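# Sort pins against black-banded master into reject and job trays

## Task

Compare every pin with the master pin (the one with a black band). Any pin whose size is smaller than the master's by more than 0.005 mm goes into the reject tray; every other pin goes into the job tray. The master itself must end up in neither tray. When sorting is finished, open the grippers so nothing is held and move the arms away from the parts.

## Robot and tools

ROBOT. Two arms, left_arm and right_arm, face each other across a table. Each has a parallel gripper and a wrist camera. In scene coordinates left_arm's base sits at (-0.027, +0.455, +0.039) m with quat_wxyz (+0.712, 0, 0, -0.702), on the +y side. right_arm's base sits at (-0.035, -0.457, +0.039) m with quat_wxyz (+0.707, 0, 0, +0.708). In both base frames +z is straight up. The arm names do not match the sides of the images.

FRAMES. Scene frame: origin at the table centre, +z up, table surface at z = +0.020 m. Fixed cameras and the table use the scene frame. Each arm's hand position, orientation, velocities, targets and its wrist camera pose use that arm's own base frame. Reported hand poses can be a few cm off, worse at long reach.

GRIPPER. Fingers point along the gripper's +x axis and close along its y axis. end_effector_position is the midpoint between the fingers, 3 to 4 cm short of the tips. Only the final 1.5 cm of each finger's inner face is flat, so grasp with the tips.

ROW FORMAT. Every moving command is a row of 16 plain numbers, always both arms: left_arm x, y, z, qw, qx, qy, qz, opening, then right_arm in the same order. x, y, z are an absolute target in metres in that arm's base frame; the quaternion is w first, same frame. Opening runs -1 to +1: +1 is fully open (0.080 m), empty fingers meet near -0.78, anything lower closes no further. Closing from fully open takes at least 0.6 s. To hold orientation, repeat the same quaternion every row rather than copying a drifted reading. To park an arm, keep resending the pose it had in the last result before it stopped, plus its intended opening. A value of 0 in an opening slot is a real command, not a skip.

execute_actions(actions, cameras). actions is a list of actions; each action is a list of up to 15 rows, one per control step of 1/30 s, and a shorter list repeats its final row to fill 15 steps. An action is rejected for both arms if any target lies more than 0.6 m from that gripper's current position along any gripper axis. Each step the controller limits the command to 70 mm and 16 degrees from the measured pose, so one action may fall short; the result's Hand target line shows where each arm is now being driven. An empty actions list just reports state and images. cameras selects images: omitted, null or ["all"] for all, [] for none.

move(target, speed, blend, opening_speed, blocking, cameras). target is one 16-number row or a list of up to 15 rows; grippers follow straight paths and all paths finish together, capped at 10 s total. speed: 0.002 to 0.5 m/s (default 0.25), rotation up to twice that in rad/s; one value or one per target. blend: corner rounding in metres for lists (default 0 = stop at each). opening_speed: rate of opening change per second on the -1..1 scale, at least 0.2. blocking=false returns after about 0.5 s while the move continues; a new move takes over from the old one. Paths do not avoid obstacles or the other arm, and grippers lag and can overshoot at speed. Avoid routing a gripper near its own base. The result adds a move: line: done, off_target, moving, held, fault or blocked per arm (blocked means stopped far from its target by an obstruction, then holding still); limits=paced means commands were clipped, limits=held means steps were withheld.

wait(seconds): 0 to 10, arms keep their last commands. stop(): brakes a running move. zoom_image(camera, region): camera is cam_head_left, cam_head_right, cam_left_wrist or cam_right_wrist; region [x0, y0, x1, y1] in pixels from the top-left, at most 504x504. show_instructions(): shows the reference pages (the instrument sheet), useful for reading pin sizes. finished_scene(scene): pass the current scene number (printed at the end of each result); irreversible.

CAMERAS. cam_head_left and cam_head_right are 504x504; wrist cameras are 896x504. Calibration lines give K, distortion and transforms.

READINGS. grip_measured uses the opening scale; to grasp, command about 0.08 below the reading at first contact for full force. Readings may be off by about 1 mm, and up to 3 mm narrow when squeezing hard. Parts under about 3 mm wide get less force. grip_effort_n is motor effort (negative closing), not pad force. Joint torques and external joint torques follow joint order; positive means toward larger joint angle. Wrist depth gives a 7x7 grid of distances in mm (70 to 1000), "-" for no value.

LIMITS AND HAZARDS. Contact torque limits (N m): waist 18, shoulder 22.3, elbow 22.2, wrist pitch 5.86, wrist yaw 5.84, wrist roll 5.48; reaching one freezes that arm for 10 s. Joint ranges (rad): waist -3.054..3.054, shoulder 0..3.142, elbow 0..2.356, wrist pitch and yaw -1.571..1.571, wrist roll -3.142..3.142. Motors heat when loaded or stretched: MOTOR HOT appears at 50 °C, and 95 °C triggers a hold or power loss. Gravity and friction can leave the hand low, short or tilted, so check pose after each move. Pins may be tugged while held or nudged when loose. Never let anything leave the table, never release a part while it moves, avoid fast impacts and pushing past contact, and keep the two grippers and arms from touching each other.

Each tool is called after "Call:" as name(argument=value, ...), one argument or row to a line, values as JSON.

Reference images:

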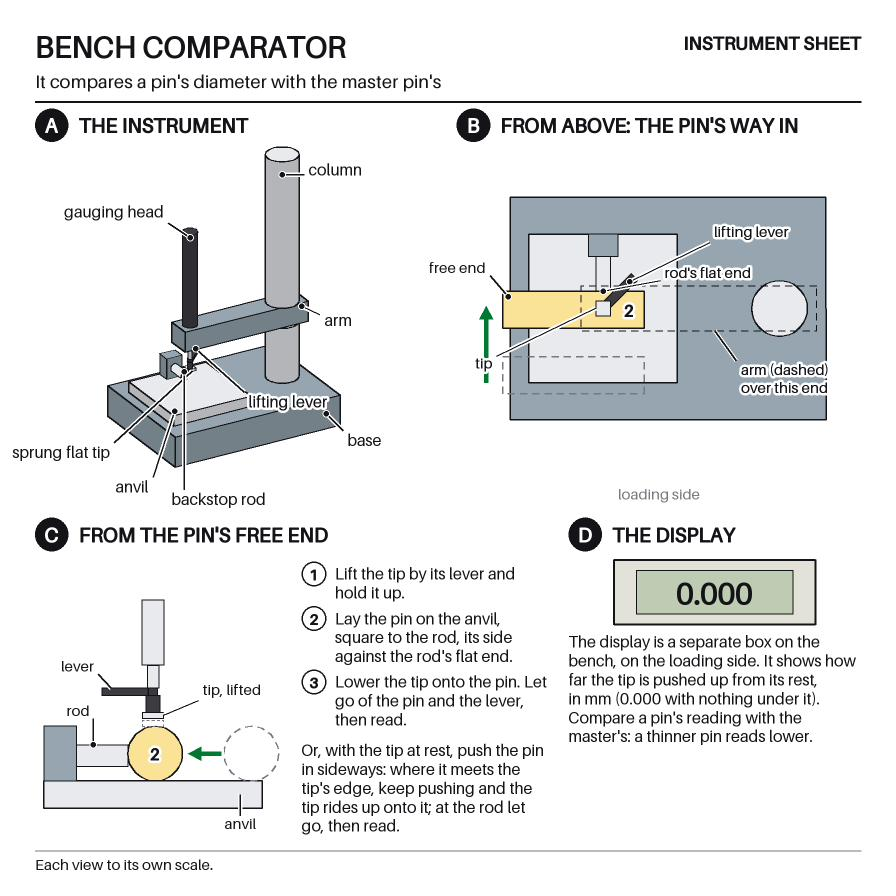

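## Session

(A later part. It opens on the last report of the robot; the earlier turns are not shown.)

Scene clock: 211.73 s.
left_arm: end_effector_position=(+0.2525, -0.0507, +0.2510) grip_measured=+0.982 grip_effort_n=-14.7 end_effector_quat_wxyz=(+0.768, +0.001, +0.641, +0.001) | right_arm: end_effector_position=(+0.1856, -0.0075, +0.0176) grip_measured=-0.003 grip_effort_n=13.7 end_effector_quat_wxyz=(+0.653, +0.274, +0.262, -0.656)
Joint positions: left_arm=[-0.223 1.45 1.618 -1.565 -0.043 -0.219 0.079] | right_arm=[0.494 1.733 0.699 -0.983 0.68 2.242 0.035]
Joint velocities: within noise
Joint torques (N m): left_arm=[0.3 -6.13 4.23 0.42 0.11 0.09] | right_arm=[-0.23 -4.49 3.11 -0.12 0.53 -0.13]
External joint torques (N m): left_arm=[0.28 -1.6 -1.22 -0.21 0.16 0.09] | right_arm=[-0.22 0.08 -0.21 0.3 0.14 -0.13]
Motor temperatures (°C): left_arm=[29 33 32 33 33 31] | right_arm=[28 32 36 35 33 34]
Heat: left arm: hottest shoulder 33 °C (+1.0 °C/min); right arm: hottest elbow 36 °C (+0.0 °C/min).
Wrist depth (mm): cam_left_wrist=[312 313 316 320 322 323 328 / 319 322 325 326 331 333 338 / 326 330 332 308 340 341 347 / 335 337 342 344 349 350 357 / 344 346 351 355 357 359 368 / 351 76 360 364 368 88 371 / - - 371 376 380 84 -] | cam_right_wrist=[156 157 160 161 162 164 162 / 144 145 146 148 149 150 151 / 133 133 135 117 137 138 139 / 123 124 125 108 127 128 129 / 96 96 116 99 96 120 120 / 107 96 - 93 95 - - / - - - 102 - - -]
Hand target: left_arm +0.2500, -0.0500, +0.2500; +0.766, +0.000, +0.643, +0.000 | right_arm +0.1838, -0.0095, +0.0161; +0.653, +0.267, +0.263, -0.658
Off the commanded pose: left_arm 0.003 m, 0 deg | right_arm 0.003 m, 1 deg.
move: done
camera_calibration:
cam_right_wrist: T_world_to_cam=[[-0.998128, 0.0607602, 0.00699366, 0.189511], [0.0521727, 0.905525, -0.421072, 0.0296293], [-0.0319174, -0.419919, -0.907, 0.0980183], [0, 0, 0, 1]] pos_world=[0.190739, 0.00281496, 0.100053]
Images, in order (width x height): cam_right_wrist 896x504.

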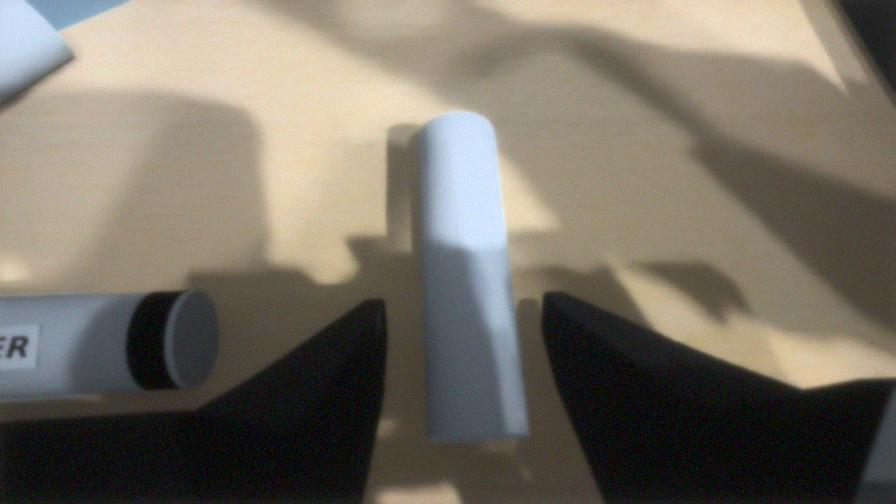

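Call:
move(
  target=[
    [0.25, -0.05, 0.25, 0.7660, 0, 0.6428, 0, 0.98, 0.1838, -0.0160, 0.0155, 0.6533,0.2670,0.2628,-0.6577, 0.0],
    [0.25, -0.05, 0.25, 0.7660, 0, 0.6428, 0, 0.98, 0.1838, -0.0160, 0.0155, 0.6533,0.2670,0.2628,-0.6577, -0.46],
  ],
  speed=[0.05,0.05],
  opening_speed=0.6,
  cameras=["cam_right_wrist"],
)

Scene clock: 218.13 s.
left_arm: end_effector_position=(+0.2525, -0.0507, +0.2510) grip_measured=+0.982 grip_effort_n=-14.7 end_effector_quat_wxyz=(+0.768, +0.001, +0.641, +0.001) | right_arm: end_effector_position=(+0.1847, -0.0148, +0.0152) grip_measured=-0.383 grip_effort_n=-83.5 end_effector_quat_wxyz=(+0.653, +0.268, +0.263, -0.658)
Joint positions: left_arm=[-0.223 1.45 1.618 -1.565 -0.043 -0.219 0.079] | right_arm=[0.467 1.733 0.681 -0.958 0.694 2.209 0.018]
Joint velocities: within noise
Joint torques (N m): left_arm=[0.3 -6.12 4.24 0.42 0.11 0.09] | right_arm=[-0.22 -6.08 3.07 -0.15 0.47 -0.12]
External joint torques (N m): left_arm=[0.29 -1.61 -1.18 -0.2 0.16 0.09] | right_arm=[-0.22 -1.59 -0.16 0.26 0.08 -0.12]
Motor temperatures (°C): left_arm=[29 33 32 33 33 31] | right_arm=[28 32 35 34 33 34]
Heat: left arm: hottest shoulder 33 °C (+1.0 °C/min); right arm: hottest elbow 35 °C (-1.0 °C/min).
Wrist depth (mm): cam_left_wrist=[310 313 316 320 320 323 328 / 318 322 324 324 331 334 338 / 326 328 332 308 339 341 346 / 336 337 341 345 348 351 357 / 344 345 350 354 358 360 367 / 349 76 361 366 368 88 373 / - - 370 376 379 84 -] | cam_right_wrist=[152 155 157 159 161 163 162 / 140 142 144 145 147 149 150 / 129 130 132 113 135 137 138 / 122 121 122 104 125 126 128 / 114 114 115 95 115 119 118 / - 106 - 89 86 - - / - - - 86 87 - -]
Hand target: left_arm +0.2500, -0.0500, +0.2500; +0.766, +0.000, +0.643, +0.000 | right_arm +0.1837, -0.0160, +0.0155; +0.653, +0.267, +0.263, -0.658
Off the commanded pose: left_arm 0.003 m, 0 deg | right_arm 0.002 m, 0 deg.
move: done
camera_calibration:
cam_right_wrist: T_world_to_cam=[[-0.998045, 0.0597584, 0.0183016, 0.188894], [0.0461406, 0.902047, -0.429165, 0.0364427], [-0.0421551, -0.427482, -0.90304, 0.094418], [0, 0, 0, 1]] pos_world=[0.190823, -0.00379901, 0.0974462]
Images, in order (width x height): cam_right_wrist 896x504.

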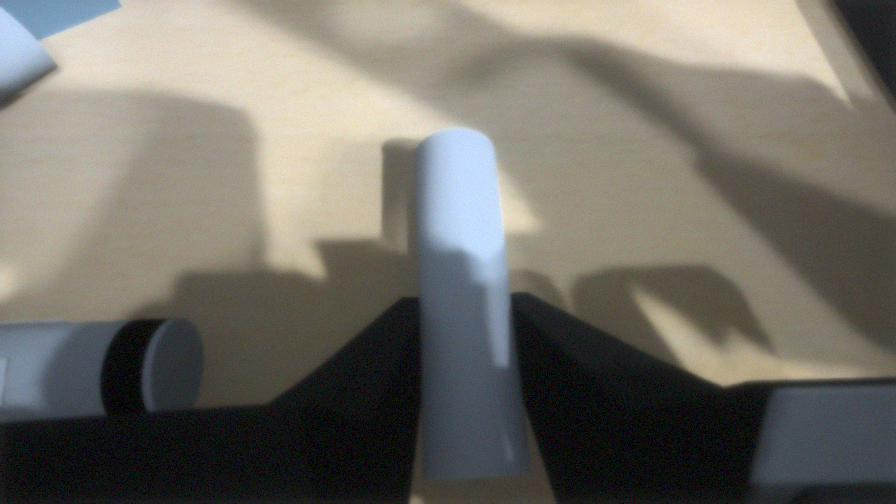

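Call:
move(
  target=[
    [0.25, -0.05, 0.25, 0.7660, 0, 0.6428, 0, 0.98, 0.1838, -0.0160, 0.10, 0.6533,0.2670,0.2628,-0.6577, -0.46],
    [0.25, -0.05, 0.25, 0.7660, 0, 0.6428, 0, 0.98, 0.26, -0.08, 0.13, 0.8365,0.1616,0.3380,-0.3999, -0.46],
    [0.25, -0.05, 0.25, 0.7660, 0, 0.6428, 0, 0.98, 0.3145, -0.1430, 0.085, 0.8365,0.1616,0.3380,-0.3999, -0.46],
    [0.25, -0.05, 0.25, 0.7660, 0, 0.6428, 0, 0.98, 0.3145, -0.1430, 0.061, 0.8365,0.1616,0.3380,-0.3999, -0.46],
  ],
  speed=[0.12,0.25,0.15,0.05],
  blend=[0.02,0.02,0.005,0],
  cameras=["cam_right_wrist"],
)

Scene clock: 226.93 s.
left_arm: end_effector_position=(+0.2525, -0.0507, +0.2510) grip_measured=+0.982 grip_effort_n=-14.7 end_effector_quat_wxyz=(+0.768, +0.001, +0.641, +0.001) | right_arm: end_effector_position=(+0.3164, -0.1426, +0.0658) grip_measured=-0.383 grip_effort_n=-83.5 end_effector_quat_wxyz=(+0.839, +0.164, +0.332, -0.399)
Joint positions: left_arm=[-0.223 1.45 1.618 -1.565 -0.043 -0.219 0.079] | right_arm=[-0.232 1.512 0.655 -0.015 0.456 0.497 0.018]
Joint velocities: within noise
Joint torques (N m): left_arm=[0.3 -6.13 4.24 0.42 0.12 0.09] | right_arm=[-0.2 -5.07 5.35 1.35 0.23 -0.13]
External joint torques (N m): left_arm=[0.27 -1.61 -1.18 -0.2 0.16 0.09] | right_arm=[-0.18 0.1 -0.25 0.09 0 -0.14]
Motor temperatures (°C): left_arm=[29 33 32 33 33 31] | right_arm=[28 33 35 34 33 34]
Heat: left arm: hottest shoulder 33 °C (+1.0 °C/min); right arm: hottest elbow 35 °C (-2.0 °C/min).
Wrist depth (mm): cam_left_wrist=[310 314 316 319 321 323 328 / 318 322 324 324 331 334 337 / 327 330 332 309 338 341 347 / 335 337 342 345 349 351 357 / 344 346 350 355 357 360 368 / 351 76 360 365 367 88 371 / - - 371 375 380 84 -] | cam_right_wrist=[203 - - 169 212 216 208 / - - - 156 194 198 200 / 175 105 128 112 180 184 185 / 164 109 121 103 165 171 158 / 155 115 115 95 131 160 157 / - - - 89 87 - - / - - - 86 - - -]
Hand target: left_arm +0.2500, -0.0500, +0.2500; +0.766, +0.000, +0.643, +0.000 | right_arm +0.3145, -0.1430, +0.0611; +0.837, +0.162, +0.338, -0.400
Off the commanded pose: left_arm 0.003 m, 0 deg | right_arm 0.005 m, 1 deg.
move: done
camera_calibration:
cam_right_wrist: T_world_to_cam=[[-0.809649, -0.586808, 0.0111429, 0.17566], [-0.53133, 0.724774, -0.438624, 0.325515], [0.249312, -0.361052, -0.898602, 0.00800496], [0, 0, 0, 1]] pos_world=[0.313183, -0.129956, 0.148015]
Images, in order (width x height): cam_right_wrist 896x504.

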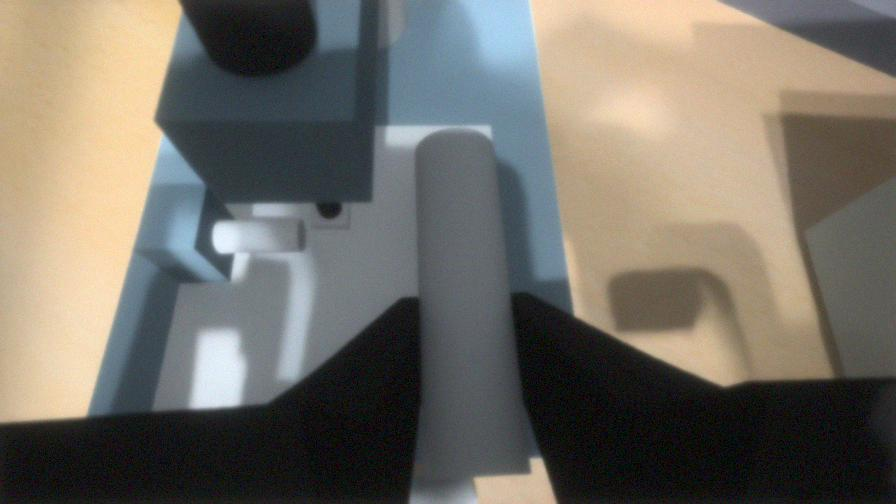

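Call:
move(
  target=[
    [0.25, -0.05, 0.25, 0.7660, 0, 0.6428, 0, 0.98, 0.3145, -0.1430, 0.0595, 0.8365,0.1616,0.3380,-0.3999, -0.46],
    [0.25, -0.05, 0.25, 0.7660, 0, 0.6428, 0, 0.98, 0.3332, -0.1280, 0.0595, 0.8365,0.1616,0.3380,-0.3999, -0.46],
    [0.25, -0.05, 0.25, 0.7660, 0, 0.6428, 0, 0.98, 0.3465, -0.1145, 0.0595, 0.8390,0.1595,0.3390,-0.3940, -0.46],
  ],
  speed=[0.03,0.03,0.02],
  blend=[0.001,0.003,0],
  cameras=["cam_right_wrist"],
)

Call:
zoom_image(
  camera="cam_right_wrist",
  region=[230, 80, 630, 380],
)

Scene clock: 233.03 s.
left_arm: end_effector_position=(+0.2525, -0.0507, +0.2510) grip_measured=+0.982 grip_effort_n=-14.7 end_effector_quat_wxyz=(+0.768, +0.001, +0.641, +0.001) | right_arm: end_effector_position=(+0.3397, -0.1237, +0.0638) grip_measured=-0.383 grip_effort_n=-83.5 end_effector_quat_wxyz=(+0.835, +0.157, +0.331, -0.411)
Joint positions: left_arm=[-0.223 1.45 1.618 -1.565 -0.043 -0.219 0.079] | right_arm=[-0.131 1.607 0.744 -0.06 0.546 0.587 0.018]
Joint velocities: within noise
Joint torques (N m): left_arm=[0.29 -6.12 4.24 0.42 0.12 0.09] | right_arm=[1.54 -4.79 7.04 1.07 -0.61 0.08]
External joint torques (N m): left_arm=[0.28 -1.61 -1.14 -0.18 0.16 0.09] | right_arm=[1.57 1.02 1.53 -0.11 -0.9 0.07]
Motor temperatures (°C): left_arm=[29 33 32 33 33 31] | right_arm=[28 33 35 35 33 34]
Heat: left arm: hottest shoulder 33 °C (+0.0 °C/min); right arm: hottest elbow 35 °C (-2.0 °C/min).
Wrist depth (mm): cam_left_wrist=[311 313 316 319 320 323 329 / 318 321 325 325 331 334 337 / 327 329 332 308 340 341 347 / 335 337 341 345 348 351 358 / 345 345 350 353 357 359 367 / 350 76 361 364 367 88 373 / - - 371 374 381 84 -] | cam_right_wrist=[199 203 165 - 211 221 219 / 184 188 154 - 165 203 205 / 172 173 132 77 135 187 190 / 160 160 113 103 127 172 175 / 150 150 114 95 95 160 164 / - 144 - 89 87 - - / - - - 86 86 - -]
Hand target: left_arm +0.2500, -0.0500, +0.2500; +0.766, +0.000, +0.643, +0.000 | right_arm +0.3461, -0.1145, +0.0597; +0.839, +0.159, +0.339, -0.394
Off the commanded pose: left_arm 0.003 m, 0 deg | right_arm 0.012 m, 2 deg.
move: off_target (right_arm); blend cut to 0.0008 m at target 1
camera_calibration:
cam_right_wrist: T_world_to_cam=[[-0.820153, -0.571304, 0.031008, 0.20988], [-0.5225, 0.725807, -0.447435, 0.320977], [0.233115, -0.383167, -0.893779, 0.00966195], [0, 0, 0, 1]] pos_world=[0.337592, -0.10936, 0.145744]
Images, in order (width x height): cam_right_wrist 896x504.

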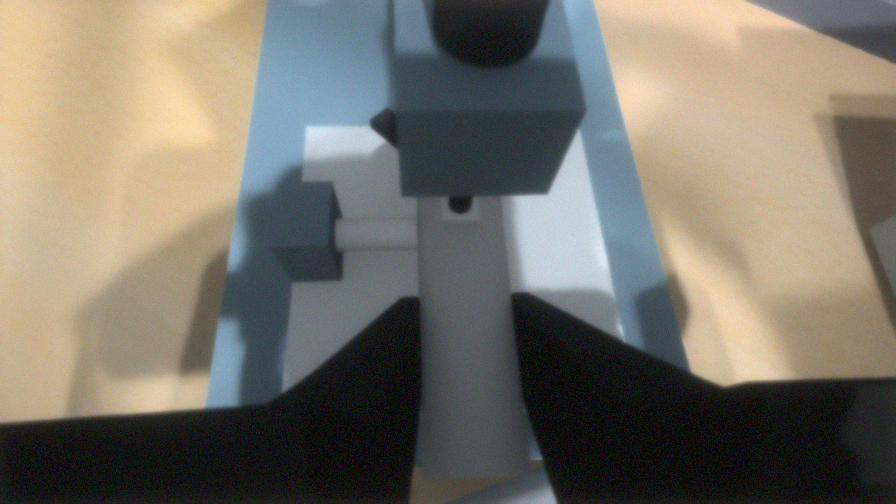

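Scaled by 1.260 from the camera's 896x504 image, which has a finer 1280x720 frame.

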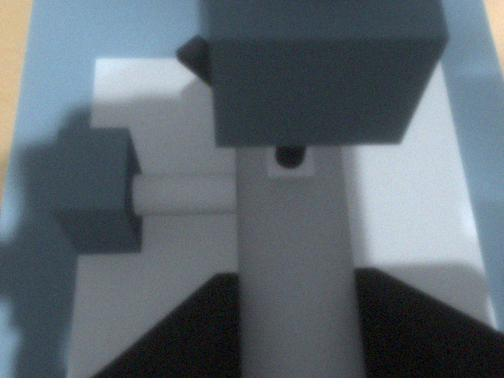

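Call:
move(
  target=[
    [0.25, -0.05, 0.25, 0.7660, 0, 0.6428, 0, 0.98, 0.3412, -0.1213, 0.0618, 0.8360,0.1570,0.3330,-0.4070, -0.46],
    [0.25, -0.05, 0.25, 0.7660, 0, 0.6428, 0, 0.98, 0.3412, -0.1213, 0.0618, 0.8360,0.1570,0.3330,-0.4070, 0.0],
    [0.25, -0.05, 0.25, 0.7660, 0, 0.6428, 0, 0.98, 0.309, -0.0815, 0.11, 0.8370,0.1560,0.3330,-0.4060, 0.0],
    [0.25, -0.05, 0.25, 0.7660, 0, 0.6428, 0, 0.98, 0.2650, -0.0720, 0.185, 0.7442,0.2310,0.3084,-0.5461, 0.0],
  ],
  speed=[0.02,0.02,0.08,0.25],
  blend=[0,0,0.01,0],
  opening_speed=0.6,
  cameras=["cam_right_wrist"],
)

Scene clock: 241.23 s.
left_arm: end_effector_position=(+0.2525, -0.0507, +0.2510) grip_measured=+0.982 grip_effort_n=-14.7 end_effector_quat_wxyz=(+0.768, +0.001, +0.641, +0.001) | right_arm: end_effector_position=(+0.2628, -0.0725, +0.1834) grip_measured=-0.004 grip_effort_n=13.7 end_effector_quat_wxyz=(+0.743, +0.231, +0.311, -0.545)
Joint positions: left_arm=[-0.223 1.45 1.618 -1.565 -0.043 -0.219 0.079] | right_arm=[0.121 1.374 1.114 -1.131 0.759 1.318 0.035]
Joint velocities: within noise
Joint torques (N m): left_arm=[0.3 -6.13 4.23 0.42 0.11 0.09] | right_arm=[0.22 -4.51 7.44 0.39 0.61 0.11]
External joint torques (N m): left_arm=[0.3 -1.61 -1.18 -0.2 0.15 0.09] | right_arm=[0.26 -0.15 1.63 -0.15 0.14 0.11]
Motor temperatures (°C): left_arm=[29 33 32 33 33 31] | right_arm=[28 33 35 35 33 34]
Heat: left arm: hottest shoulder 33 °C (+0.0 °C/min); right arm: hottest elbow 35 °C (-2.0 °C/min).
Wrist depth (mm): cam_left_wrist=[311 313 316 319 320 323 327 / 319 320 324 323 331 334 337 / 327 329 331 308 339 342 347 / 335 338 342 343 347 350 358 / 344 345 350 354 358 360 366 / 350 76 361 365 368 88 372 / - - 371 375 379 84 -] | cam_right_wrist=[353 142 366 366 255 238 257 / 329 293 301 345 248 250 333 / 306 281 264 320 269 265 309 / 287 282 247 295 295 291 306 / 270 270 97 278 93 288 289 / 258 - - 265 82 - - / - - - 250 - - -]
Hand target: left_arm +0.2500, -0.0500, +0.2500; +0.766, +0.000, +0.643, +0.000 | right_arm +0.2650, -0.0720, +0.1849; +0.744, +0.231, +0.308, -0.546
Off the commanded pose: left_arm 0.003 m, 0 deg | right_arm 0.003 m, 0 deg.
move: done
camera_calibration:
cam_right_wrist: T_world_to_cam=[[-0.9681, -0.24984, 0.0190565, 0.236683], [-0.235876, 0.883047, -0.405698, 0.225499], [0.084532, -0.397251, -0.913808, 0.195812], [0, 0, 0, 1]] pos_world=[0.26577, -0.062207, 0.265909]
Images, in order (width x height): cam_right_wrist 896x504.

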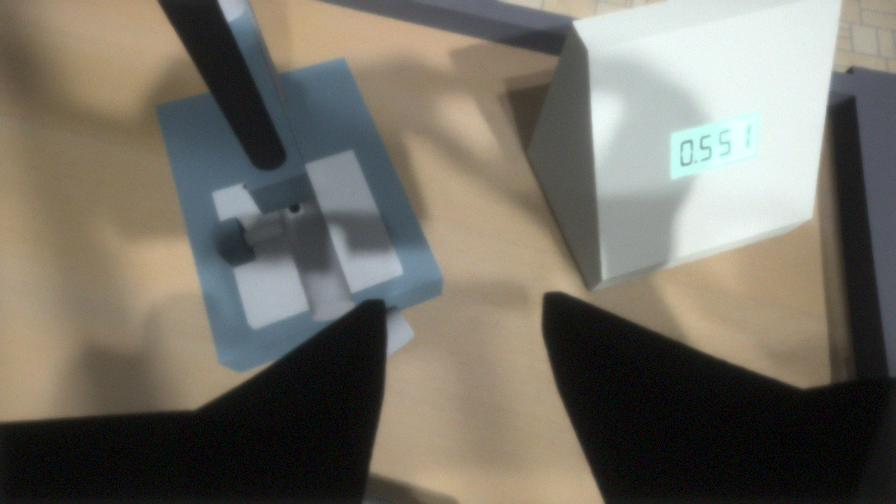

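Call:
zoom_image(
  camera="cam_right_wrist",
  region=[660, 105, 770, 185],
)

Call:
zoom_image(
  camera="cam_right_wrist",
  region=[180, 140, 420, 380],
)

Scaled by 4.582 from the camera's 896x504 image, which has a finer 1280x720 frame.

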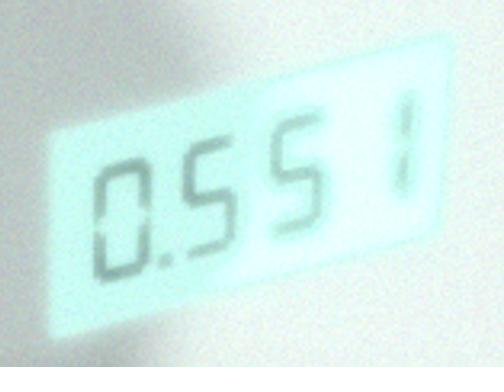

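Scaled by 2.100 from the camera's 896x504 image, which has a finer 1280x720 frame.

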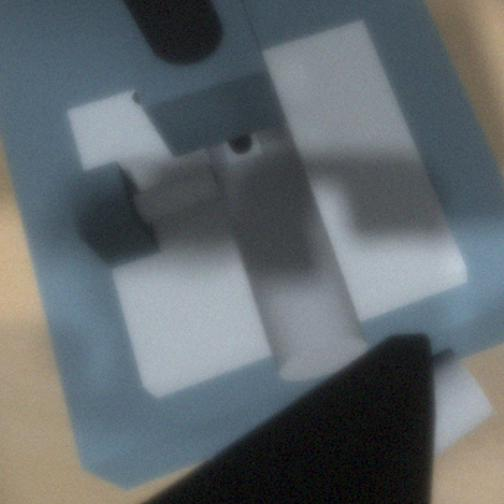

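Call:
move(
  target=[
    [0.25, -0.05, 0.25, 0.7660, 0, 0.6428, 0, 0.98, 0.307, -0.084, 0.11, 0.8360,0.1605,0.3365,-0.4030, 0.0],
    [0.25, -0.05, 0.25, 0.7660, 0, 0.6428, 0, 0.98, 0.3358, -0.1258, 0.0590, 0.8360,0.1605,0.3365,-0.4030, 0.0],
    [0.25, -0.05, 0.25, 0.7660, 0, 0.6428, 0, 0.98, 0.3358, -0.1258, 0.0590, 0.8360,0.1605,0.3365,-0.4030, -0.46],
    [0.25, -0.05, 0.25, 0.7660, 0, 0.6428, 0, 0.98, 0.3066, -0.1492, 0.0615, 0.8360,0.1605,0.3365,-0.4030, -0.46],
    [0.25, -0.05, 0.25, 0.7660, 0, 0.6428, 0, 0.98, 0.3066, -0.1492, 0.12, 0.8360,0.1605,0.3365,-0.4030, -0.46],
  ],
  speed=[0.2,0.06,0.04,0.05,0.12],
  blend=[0.01,0,0,0.003,0],
  opening_speed=0.6,
  cameras=["cam_right_wrist"],
)

Scene clock: 256.93 s.
left_arm: end_effector_position=(+0.2525, -0.0507, +0.2510) grip_measured=+0.982 grip_effort_n=-14.7 end_effector_quat_wxyz=(+0.768, +0.001, +0.641, +0.001) | right_arm: end_effector_position=(+0.3024, -0.1473, +0.1087) grip_measured=-0.382 grip_effort_n=-83.5 end_effector_quat_wxyz=(+0.830, +0.158, +0.352, -0.403)
Joint positions: left_arm=[-0.223 1.45 1.618 -1.565 -0.043 -0.219 0.079] | right_arm=[-0.26 1.382 0.762 -0.287 0.443 0.471 0.018]
Joint velocities: within noise
Joint torques (N m): left_arm=[0.3 -6.13 4.24 0.42 0.11 0.09] | right_arm=[-0.15 -7.52 8.45 1.22 0.3 -0.06]
External joint torques (N m): left_arm=[0.3 -1.61 -1.22 -0.22 0.15 0.09] | right_arm=[-0.14 -2.74 2.23 -0.02 0.06 -0.06]
Motor temperatures (°C): left_arm=[29 33 32 33 33 31] | right_arm=[28 33 36 34 33 34]
Heat: left arm: hottest shoulder 33 °C (+0.0 °C/min); right arm: hottest elbow 36 °C (-1.0 °C/min).
Wrist depth (mm): cam_left_wrist=[310 313 317 319 320 324 327 / 320 321 323 325 330 333 337 / 326 328 332 308 339 342 346 / 335 339 341 345 349 351 358 / 343 346 349 354 356 360 368 / 350 76 361 365 369 88 372 / - - 372 376 379 84 -] | cam_right_wrist=[- - 118 259 261 246 - / 223 - 124 207 246 248 236 / 212 - 102 109 228 234 141 / 200 139 148 100 215 213 145 / 189 154 154 94 202 198 137 / 181 152 - 88 87 - - / - - - 85 - - -]
Hand target: left_arm +0.2500, -0.0500, +0.2500; +0.766, +0.000, +0.643, +0.000 | right_arm +0.3064, -0.1492, +0.1200; +0.836, +0.160, +0.336, -0.403
Off the commanded pose: left_arm 0.003 m, 0 deg | right_arm 0.012 m, 2 deg.
move: off_target (right_arm)
camera_calibration:
cam_right_wrist: T_world_to_cam=[[-0.810175, -0.58452, 0.0441864, 0.158055], [-0.548493, 0.729327, -0.408947, 0.342869], [0.206811, -0.355555, -0.911488, 0.0633791], [0, 0, 0, 1]] pos_world=[0.303006, -0.135143, 0.191001]
Images, in order (width x height): cam_right_wrist 896x504.

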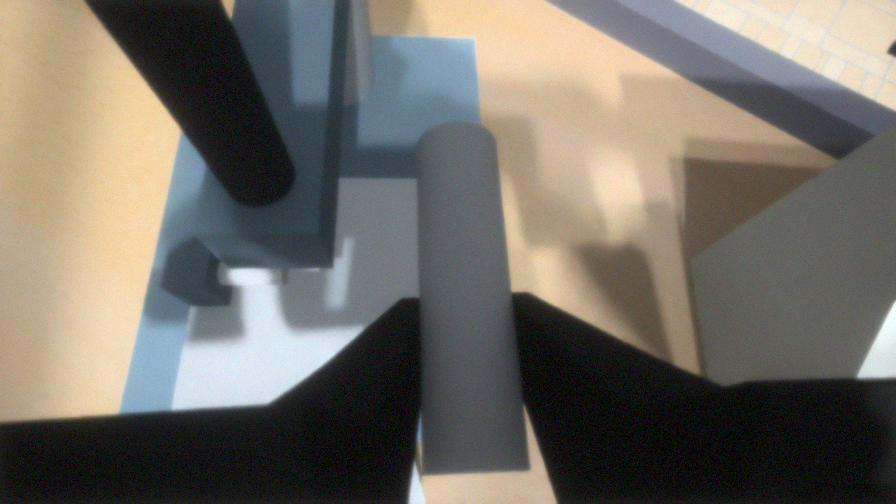

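Call:
move(
  target=[
    [0.25, -0.05, 0.25, 0.7660, 0, 0.6428, 0, 0.98, 0.28, 0.02, 0.14, 0.9272,0,0.3746,0, -0.46],
    [0.25, -0.05, 0.25, 0.7660, 0, 0.6428, 0, 0.98, 0.355, 0.235, 0.10, 0.9272,0,0.3746,0, -0.46],
  ],
  speed=[0.3,0.25],
  blend=[0.03,0],
)

Scene clock: 267.57 s.
left_arm: end_effector_position=(+0.2525, -0.0507, +0.2510) grip_measured=+0.982 grip_effort_n=-14.7 end_effector_quat_wxyz=(+0.768, +0.001, +0.641, +0.001) | right_arm: end_effector_position=(+0.3506, +0.2325, +0.0947) grip_measured=-0.382 grip_effort_n=-83.5 end_effector_quat_wxyz=(+0.924, -0.006, +0.382, +0.002)
Joint positions: left_arm=[-0.223 1.45 1.618 -1.565 -0.043 -0.219 0.079] | right_arm=[0.761 1.758 1.079 -0.264 0.511 0.581 0.018]
Joint velocities: within noise
Joint torques (N m): left_arm=[0.3 -6.13 4.24 0.42 0.11 0.09] | right_arm=[-0.03 -8.33 8.32 1.16 0.56 0.13]
External joint torques (N m): left_arm=[0.3 -1.54 -1.18 -0.17 0.15 0.09] | right_arm=[-0.06 -1.02 2.4 0 0.29 0.13]
Motor temperatures (°C): left_arm=[29 33 32 33 33 31] | right_arm=[28 34 38 35 33 34]
Heat: left arm: hottest shoulder 33 °C (+0.0 °C/min); right arm: hottest elbow 38 °C (+2.0 °C/min).
Wrist depth (mm): cam_left_wrist=[310 314 316 319 320 323 329 / 317 322 323 325 330 334 338 / 326 329 332 308 339 342 348 / 335 337 342 345 348 351 358 / 343 346 350 355 357 359 367 / 351 76 360 364 368 88 371 / - - 372 375 379 84 -] | cam_right_wrist=[171 226 229 232 238 247 251 / 169 210 211 218 221 225 228 / 175 198 197 109 205 210 213 / 183 186 185 100 192 197 200 / 173 174 176 94 170 186 188 / 165 167 - 88 87 - - / - - - 85 - - -]
Hand target: left_arm +0.2500, -0.0500, +0.2500; +0.766, +0.000, +0.643, +0.000 | right_arm +0.3549, +0.2350, +0.1000; +0.927, +0.000, +0.375, +0.000
Off the commanded pose: left_arm 0.003 m, 0 deg | right_arm 0.007 m, 1 deg.
move: done
camera_calibration:
cam_left_wrist: T_world_to_cam=[[0.00267225, -0.9993, 0.0373051, -0.0544191], [-0.98777, 0.00317799, 0.155886, 0.242711], [-0.155895, -0.0372654, -0.98707, 0.365036], [0, 0, 0, 1]] pos_world=[0.296796, -0.0415491, 0.324511]
cam_right_wrist: T_world_to_cam=[[-0.0429357, -0.998575, 0.0316961, 0.248104], [-0.908832, 0.0258613, -0.41636, 0.377198], [0.414947, -0.0466831, -0.908647, 0.0306229], [0, 0, 0, 1]] pos_world=[0.340755, 0.239425, 0.177011]

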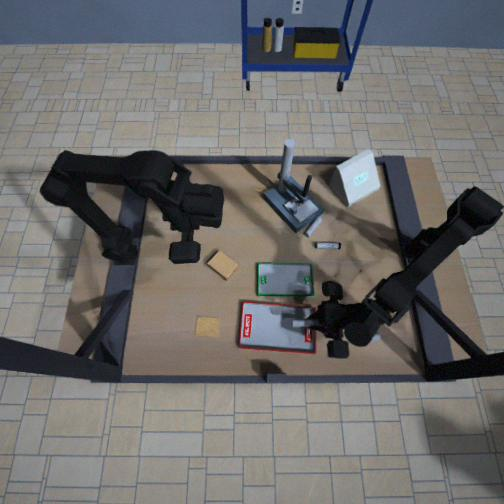

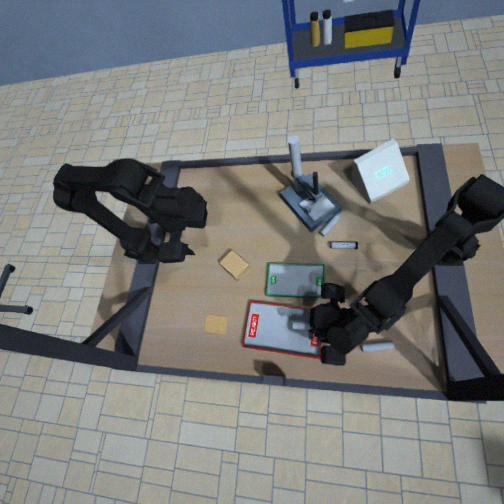

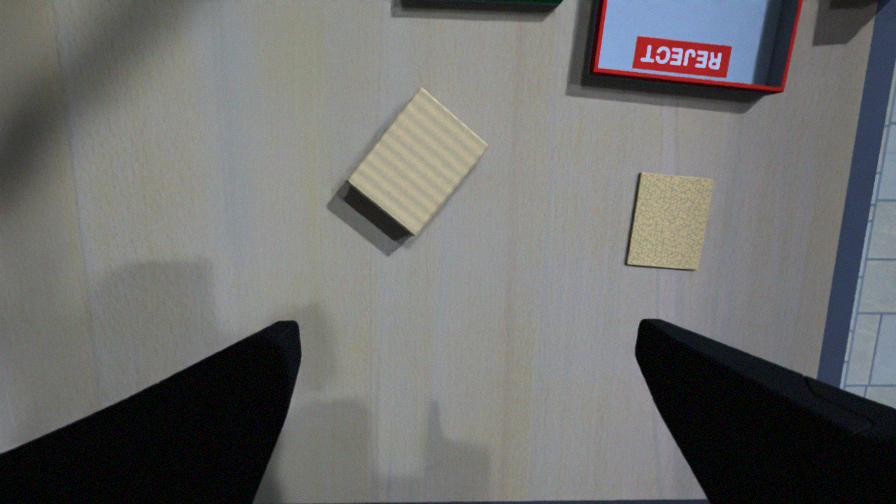

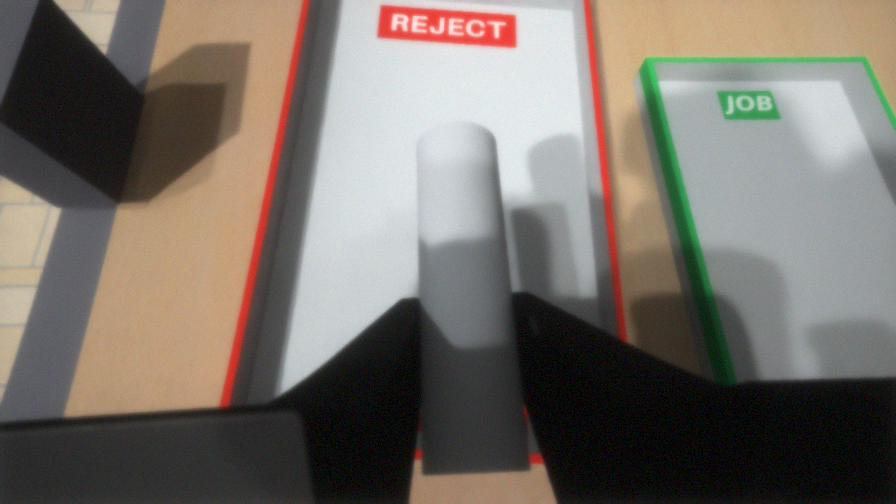

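Call:
move(
  target=[
    [0.25, -0.05, 0.25, 0.7660, 0, 0.6428, 0, 0.98, 0.372, 0.210, 0.06, 0.9272,0,0.3746,0, -0.46],
    [0.25, -0.05, 0.25, 0.7660, 0, 0.6428, 0, 0.98, 0.372, 0.210, 0.024, 0.9272,0,0.3746,0, -0.46],
  ],
  speed=[0.1,0.05],
  blend=[0.005,0],
  cameras=["cam_right_wrist"],
)

Call:
move(
  target=[
    [0.25, -0.05, 0.25, 0.7660, 0, 0.6428, 0, 0.98, 0.372, 0.210, 0.018, 0.9272,0,0.3746,0, -0.46],
  ],
  speed=0.03,
  cameras=["cam_right_wrist"],
)

Scene clock: 277.40 s.
left_arm: end_effector_position=(+0.2525, -0.0507, +0.2510) grip_measured=+0.982 grip_effort_n=-14.7 end_effector_quat_wxyz=(+0.768, +0.001, +0.641, +0.001) | right_arm: end_effector_position=(+0.3731, +0.2118, +0.0300) grip_measured=-0.382 grip_effort_n=-83.5 end_effector_quat_wxyz=(+0.929, +0.005, +0.370, +0.002)
Joint positions: left_arm=[-0.223 1.45 1.618 -1.565 -0.043 -0.219 0.079] | right_arm=[0.674 1.902 0.935 0.09 0.464 0.509 0.018]
Joint velocities: within noise
Joint torques (N m): left_arm=[0.3 -6.12 4.23 0.42 0.12 0.09] | right_arm=[-0.12 -7.72 5.08 1.37 0.24 -0.14]
External joint torques (N m): left_arm=[0.27 -1.56 -1.19 -0.18 0.16 0.09] | right_arm=[-0.17 -0.04 -0.12 0.13 0.02 -0.14]
Motor temperatures (°C): left_arm=[29 33 32 33 33 31] | right_arm=[28 34 39 35 33 34]
Heat: left arm: hottest shoulder 33 °C (+0.0 °C/min); right arm: hottest elbow 39 °C (+4.0 °C/min).
Wrist depth (mm): cam_left_wrist=[311 313 317 320 322 322 328 / 319 321 324 325 331 335 337 / 327 330 331 308 340 341 347 / 335 338 341 345 349 351 358 / 344 345 350 354 358 359 367 / 350 76 361 364 369 88 371 / - - 370 376 382 84 -] | cam_right_wrist=[151 146 149 152 153 154 159 / 122 135 138 140 142 144 145 / 116 128 129 110 130 133 134 / 115 119 121 102 121 126 125 / 111 112 112 94 104 120 114 / 106 107 - 88 87 - - / - - - 86 - - -]
Hand target: left_arm +0.2500, -0.0500, +0.2500; +0.766, +0.000, +0.643, +0.000 | right_arm +0.3719, +0.2101, +0.0241; +0.927, +0.000, +0.375, +0.000
Off the commanded pose: left_arm 0.003 m, 0 deg | right_arm 0.006 m, 1 deg.
move: done
camera_calibration:
cam_right_wrist: T_world_to_cam=[[-0.0520147, -0.998592, 0.0103753, 0.234534], [-0.897482, 0.0421865, -0.43903, 0.36426], [0.437974, -0.0321476, -0.898413, -0.0504127], [0, 0, 0, 1]] pos_world=[0.361196, 0.217217, 0.112196]
Images, in order (width x height): cam_right_wrist 896x504.

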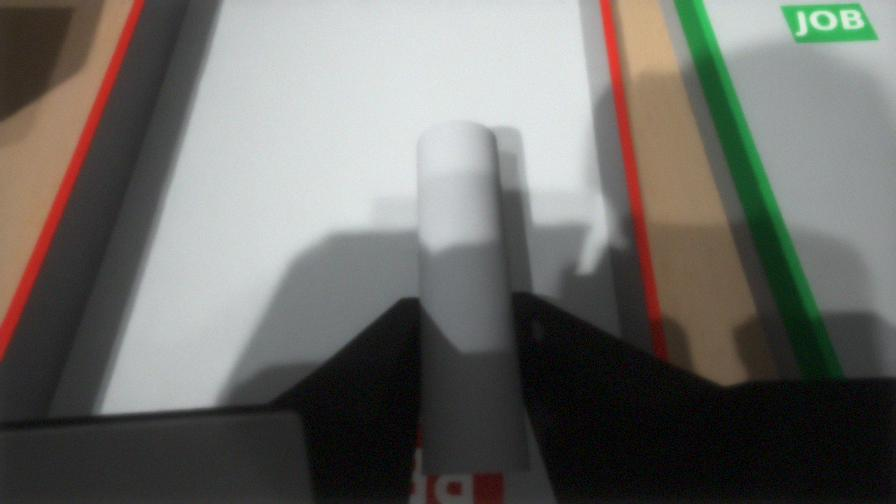

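Scene clock: 278.17 s.
left_arm: end_effector_position=(+0.2525, -0.0507, +0.2510) grip_measured=+0.982 grip_effort_n=-14.7 end_effector_quat_wxyz=(+0.768, +0.001, +0.641, +0.001) | right_arm: end_effector_position=(+0.3750, +0.2130, +0.0287) grip_measured=-0.382 grip_effort_n=-83.5 end_effector_quat_wxyz=(+0.931, +0.009, +0.365, +0.002)
Joint positions: left_arm=[-0.223 1.45 1.618 -1.565 -0.043 -0.219 0.079] | right_arm=[0.674 1.911 0.932 0.116 0.466 0.509 0.018]
Joint velocities: within noise
Joint torques (N m): left_arm=[0.29 -6.13 4.24 0.42 0.12 0.09] | right_arm=[-0.12 -6.88 4.61 1.25 0.18 -0.13]
External joint torques (N m): left_arm=[0.29 -1.63 -1.14 -0.18 0.16 0.09] | right_arm=[-0.07 0.87 -0.64 -0.03 -0.06 -0.14]
Motor temperatures (°C): left_arm=[29 33 32 33 33 31] | right_arm=[28 34 39 35 33 34]
Heat: left arm: hottest shoulder 33 °C (+0.0 °C/min); right arm: hottest elbow 39 °C (+4.1 °C/min).
Wrist depth (mm): cam_left_wrist=[311 313 316 320 321 323 328 / 318 320 323 326 331 334 338 / 326 330 332 309 339 341 347 / 334 338 342 345 350 351 357 / 344 346 352 354 357 359 367 / 350 76 359 364 369 88 372 / - - 372 375 380 84 -] | cam_right_wrist=[155 151 151 154 155 154 160 / 137 137 140 141 142 143 145 / 116 129 130 110 130 134 134 / 116 121 121 102 121 126 125 / 111 113 113 94 104 119 114 / 107 107 - 88 87 - - / - - - 85 - - -]
Hand target: left_arm +0.2500, -0.0500, +0.2500; +0.766, +0.000, +0.643, +0.000 | right_arm +0.3718, +0.2099, +0.0182; +0.927, +0.000, +0.375, +0.000
Off the commanded pose: left_arm 0.003 m, 0 deg | right_arm 0.011 m, 2 deg.
move: off_target (right_arm)
camera_calibration:
cam_right_wrist: T_world_to_cam=[[-0.0533161, -0.998574, 0.00259382, 0.236483], [-0.892392, 0.0464809, -0.448861, 0.362736], [0.448101, -0.0262462, -0.893598, -0.0575536], [0, 0, 0, 1]] pos_world=[0.3621, 0.217775, 0.110775]
Images, in order (width x height): cam_right_wrist 896x504.

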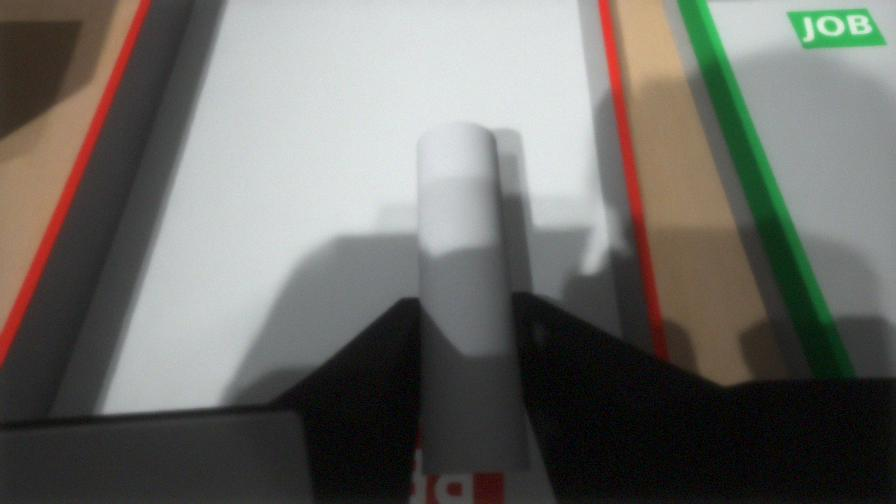

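Call:
move(
  target=[
    [0.25, -0.05, 0.25, 0.7660, 0, 0.6428, 0, 0.98, 0.3735, 0.2120, 0.0255, 0.9272,0,0.3746,0, -0.46],
    [0.25, -0.05, 0.25, 0.7660, 0, 0.6428, 0, 0.98, 0.3735, 0.2120, 0.0255, 0.9272,0,0.3746,0, 0.0],
    [0.25, -0.05, 0.25, 0.7660, 0, 0.6428, 0, 0.98, 0.333, 0.2120, 0.066, 0.9272,0,0.3746,0, 0.0],
    [0.25, -0.05, 0.25, 0.7660, 0, 0.6428, 0, 0.98, 0.155, 0.258, 0.09, 0.9221,-0.0392,0.3725,0.0969, 0.0],
  ],
  speed=[0.03,0.03,0.08,0.25],
  blend=[0,0,0.01,0],
  opening_speed=0.6,
  cameras=["cam_right_wrist"],
)

Scene clock: 288.50 s.
left_arm: end_effector_position=(+0.2525, -0.0507, +0.2510) grip_measured=+0.982 grip_effort_n=-14.7 end_effector_quat_wxyz=(+0.768, +0.001, +0.641, +0.001) | right_arm: end_effector_position=(+0.1548, +0.2552, +0.0846) grip_measured=-0.004 grip_effort_n=14.2 end_effector_quat_wxyz=(+0.920, -0.047, +0.376, +0.094)
Joint positions: left_arm=[-0.223 1.45 1.618 -1.565 -0.043 -0.219 0.079] | right_arm=[1.362 1.453 0.75 -0.489 0.714 1.001 0.035]
Joint velocities: within noise
Joint torques (N m): left_arm=[0.29 -6.13 4.23 0.42 0.12 0.09] | right_arm=[0.21 -6.69 7.08 0.64 0.56 0.13]
External joint torques (N m): left_arm=[0.31 -1.57 -1.21 -0.21 0.15 0.09] | right_arm=[0.25 -2.02 1.59 -0.16 0.14 0.13]
Motor temperatures (°C): left_arm=[29 33 32 33 33 31] | right_arm=[28 36 38 35 33 34]
Heat: left arm: hottest shoulder 33 °C (+0.0 °C/min); right arm: hottest elbow 38 °C (+3.0 °C/min).
Wrist depth (mm): cam_left_wrist=[311 312 317 320 321 323 328 / 319 321 325 325 330 334 337 / 327 329 332 308 338 342 347 / 336 338 341 345 348 351 358 / 344 346 350 355 357 359 368 / 350 76 359 364 369 88 373 / - - 372 375 380 84 -] | cam_right_wrist=[- - 233 235 236 247 254 / - - 216 222 226 231 231 / - 198 200 206 209 214 219 / 975 183 187 187 195 199 203 / 912 173 97 166 93 186 190 / 164 - - 163 90 - - / - - - 159 161 - -]
Hand target: left_arm +0.2500, -0.0500, +0.2500; +0.766, +0.000, +0.643, +0.000 | right_arm +0.1550, +0.2580, +0.0900; +0.922, -0.039, +0.373, +0.097
Off the commanded pose: left_arm 0.003 m, 0 deg | right_arm 0.006 m, 1 deg.
move: done
camera_calibration:
cam_right_wrist: T_world_to_cam=[[0.159373, -0.986464, 0.0385824, 0.227745], [-0.892394, -0.160668, -0.421685, 0.239908], [0.422176, 0.0327745, -0.905921, 0.0821513], [0, 0, 0, 1]] pos_world=[0.143114, 0.260516, 0.166801]
Images, in order (width x height): cam_right_wrist 896x504.

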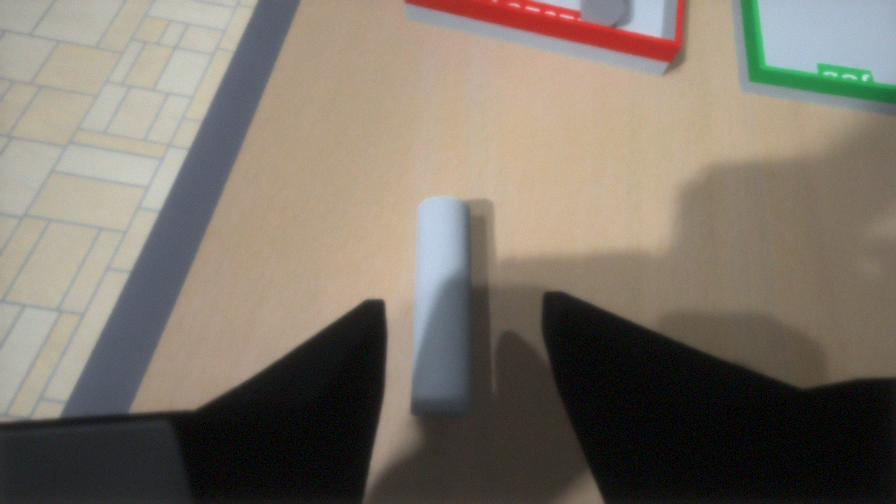

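Call:
move(
  target=[
    [0.25, -0.05, 0.25, 0.7660, 0, 0.6428, 0, 0.98, 0.1665, 0.2620, 0.017, 0.9244,-0.0291,0.3735,0.0719, 0.0],
  ],
  speed=0.1,
  cameras=["cam_right_wrist"],
)

Scene clock: 295.40 s.
left_arm: end_effector_position=(+0.2525, -0.0507, +0.2510) grip_measured=+0.982 grip_effort_n=-14.7 end_effector_quat_wxyz=(+0.768, +0.001, +0.641, +0.001) | right_arm: end_effector_position=(+0.1813, +0.2635, +0.0358) grip_measured=-0.004 grip_effort_n=14.2 end_effector_quat_wxyz=(+0.927, +0.010, +0.370, +0.065)
Joint positions: left_arm=[-0.223 1.45 1.618 -1.565 -0.043 -0.219 0.079] | right_arm=[1.279 1.634 0.67 -0.158 0.709 1.027 0.035]
Joint velocities: within noise
Joint torques (N m): left_arm=[0.29 -6.12 4.24 0.42 0.11 0.09] | right_arm=[4.13 -0.62 2.95 1.21 1.03 -0.03]
External joint torques (N m): left_arm=[0.29 -1.63 -1.17 -0.21 0.16 0.09] | right_arm=[4.16 4.74 -1.9 0.31 0.62 -0.03]
Motor temperatures (°C): left_arm=[29 33 32 33 33 31] | right_arm=[28 36 38 35 33 34]
Heat: left arm: hottest shoulder 33 °C (+0.0 °C/min); right arm: hottest elbow 38 °C (+3.0 °C/min).
Wrist depth (mm): cam_left_wrist=[312 313 316 318 321 322 328 / 318 321 324 324 330 334 337 / 326 329 332 308 339 341 347 / 335 337 340 345 349 350 357 / 343 346 351 355 357 360 367 / 351 76 360 364 368 88 372 / - - 372 376 379 84 -] | cam_right_wrist=[- 186 184 182 180 178 176 / - 170 169 167 166 164 162 / - 157 156 155 153 152 150 / - 146 145 126 142 141 140 / 137 136 135 114 96 132 131 / 130 - - 110 91 - - / - - - 104 116 - -]
Hand target: left_arm +0.2500, -0.0500, +0.2500; +0.766, +0.000, +0.643, +0.000 | right_arm +0.1671, +0.2608, +0.0182; +0.925, -0.029, +0.373, +0.072
Off the commanded pose: left_arm 0.003 m, 0 deg | right_arm 0.024 m, 5 deg.
move: off_target (right_arm)
camera_calibration:
cam_right_wrist: T_world_to_cam=[[0.0615027, -0.997046, -0.0459998, 0.257077], [-0.898279, -0.035202, -0.438014, 0.212936], [0.435101, 0.0682596, -0.897791, 0.0145723], [0, 0, 0, 1]] pos_world=[0.169124, 0.262818, 0.118177]
Images, in order (width x height): cam_right_wrist 896x504.

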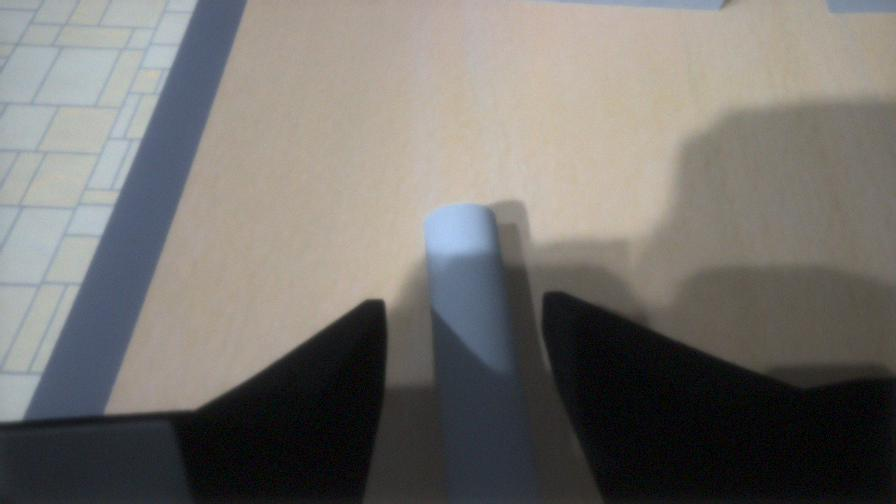

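Call:
move(
  target=[
    [0.25, -0.05, 0.25, 0.7660, 0, 0.6428, 0, 0.98, 0.170, 0.258, 0.10, 0.9244,-0.0291,0.3735,0.0719, 0.0],
    [0.25, -0.05, 0.25, 0.7660, 0, 0.6428, 0, 0.98, 0.205, 0.262, 0.12, 0.7637,-0.0499,0.6409,0.0594, 0.0],
  ],
  speed=[0.08,0.2],
)

Scene clock: 314.60 s.
left_arm: end_effector_position=(+0.2525, -0.0507, +0.2510) grip_measured=+0.982 grip_effort_n=-14.7 end_effector_quat_wxyz=(+0.768, +0.001, +0.641, +0.001) | right_arm: end_effector_position=(+0.2033, +0.2604, +0.1204) grip_measured=-0.004 grip_effort_n=14.7 end_effector_quat_wxyz=(+0.765, -0.049, +0.640, +0.059)
Joint positions: left_arm=[-0.223 1.45 1.618 -1.565 -0.043 -0.219 0.079] | right_arm=[0.966 1.695 1.336 -1.089 0.128 0.804 0.035]
Joint velocities: within noise
Joint torques (N m): left_arm=[0.29 -6.12 4.24 0.42 0.11 0.09] | right_arm=[-0.21 -6.81 7.37 0.36 0.02 -0.14]
External joint torques (N m): left_arm=[0.27 -1.54 -1.19 -0.18 0.16 0.09] | right_arm=[-0.21 -0.12 1.65 -0.14 -0.09 -0.14]
Motor temperatures (°C): left_arm=[29 33 32 33 33 31] | right_arm=[29 34 36 34 34 34]
Heat: left arm: hottest shoulder 33 °C (+0.0 °C/min); right arm: hottest elbow 36 °C (+0.0 °C/min).
Wrist depth (mm): cam_left_wrist=[311 313 316 319 320 323 328 / 319 322 324 325 330 334 337 / 325 330 331 308 339 342 347 / 335 338 342 345 348 350 358 / 346 345 350 356 357 361 367 / 350 76 360 365 368 88 372 / - - 372 375 381 84 -] | cam_right_wrist=[858 177 180 183 187 191 195 / 881 182 185 189 193 196 201 / 914 188 191 194 199 203 208 / 936 193 197 199 205 210 214 / 964 199 199 206 93 216 222 / 989 - - 215 82 - - / - - - 222 - - -]
Hand target: left_arm +0.2500, -0.0500, +0.2500; +0.766, +0.000, +0.643, +0.000 | right_arm +0.2050, +0.2619, +0.1199; +0.764, -0.050, +0.641, +0.059
Off the commanded pose: left_arm 0.003 m, 0 deg | right_arm 0.002 m, 0 deg.
move: done
camera_calibration:
cam_left_wrist: T_world_to_cam=[[0.00267225, -0.9993, 0.0373051, -0.0544191], [-0.98777, 0.00317799, 0.155886, 0.242711], [-0.155895, -0.0372654, -0.98707, 0.365036], [0, 0, 0, 1]] pos_world=[0.296796, -0.0415491, 0.324511]
cam_right_wrist: T_world_to_cam=[[0.124689, -0.99108, 0.0470431, 0.230961], [-0.977197, -0.114453, 0.17885, 0.232061], [-0.17187, -0.068271, -0.982751, 0.250325], [0, 0, 0, 1]] pos_world=[0.240994, 0.27255, 0.193638]

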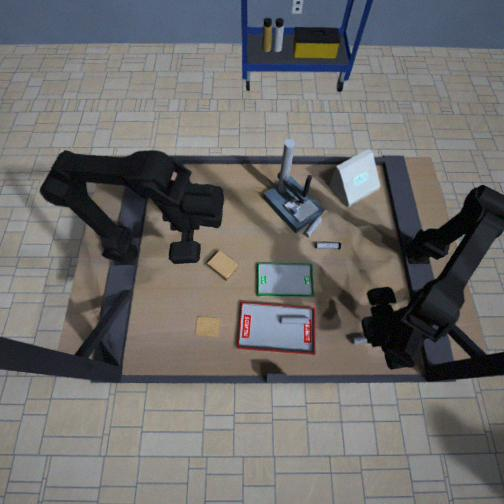

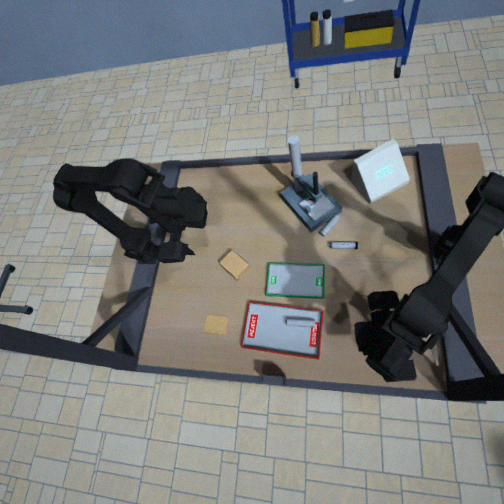

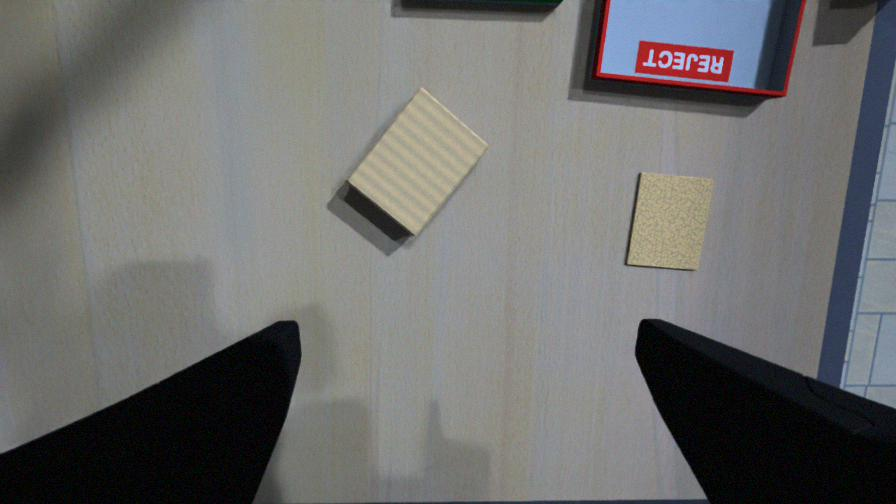

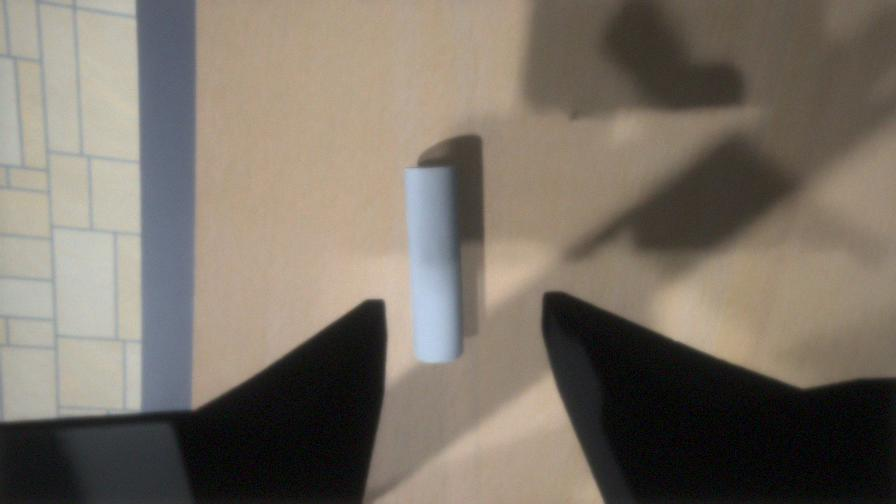

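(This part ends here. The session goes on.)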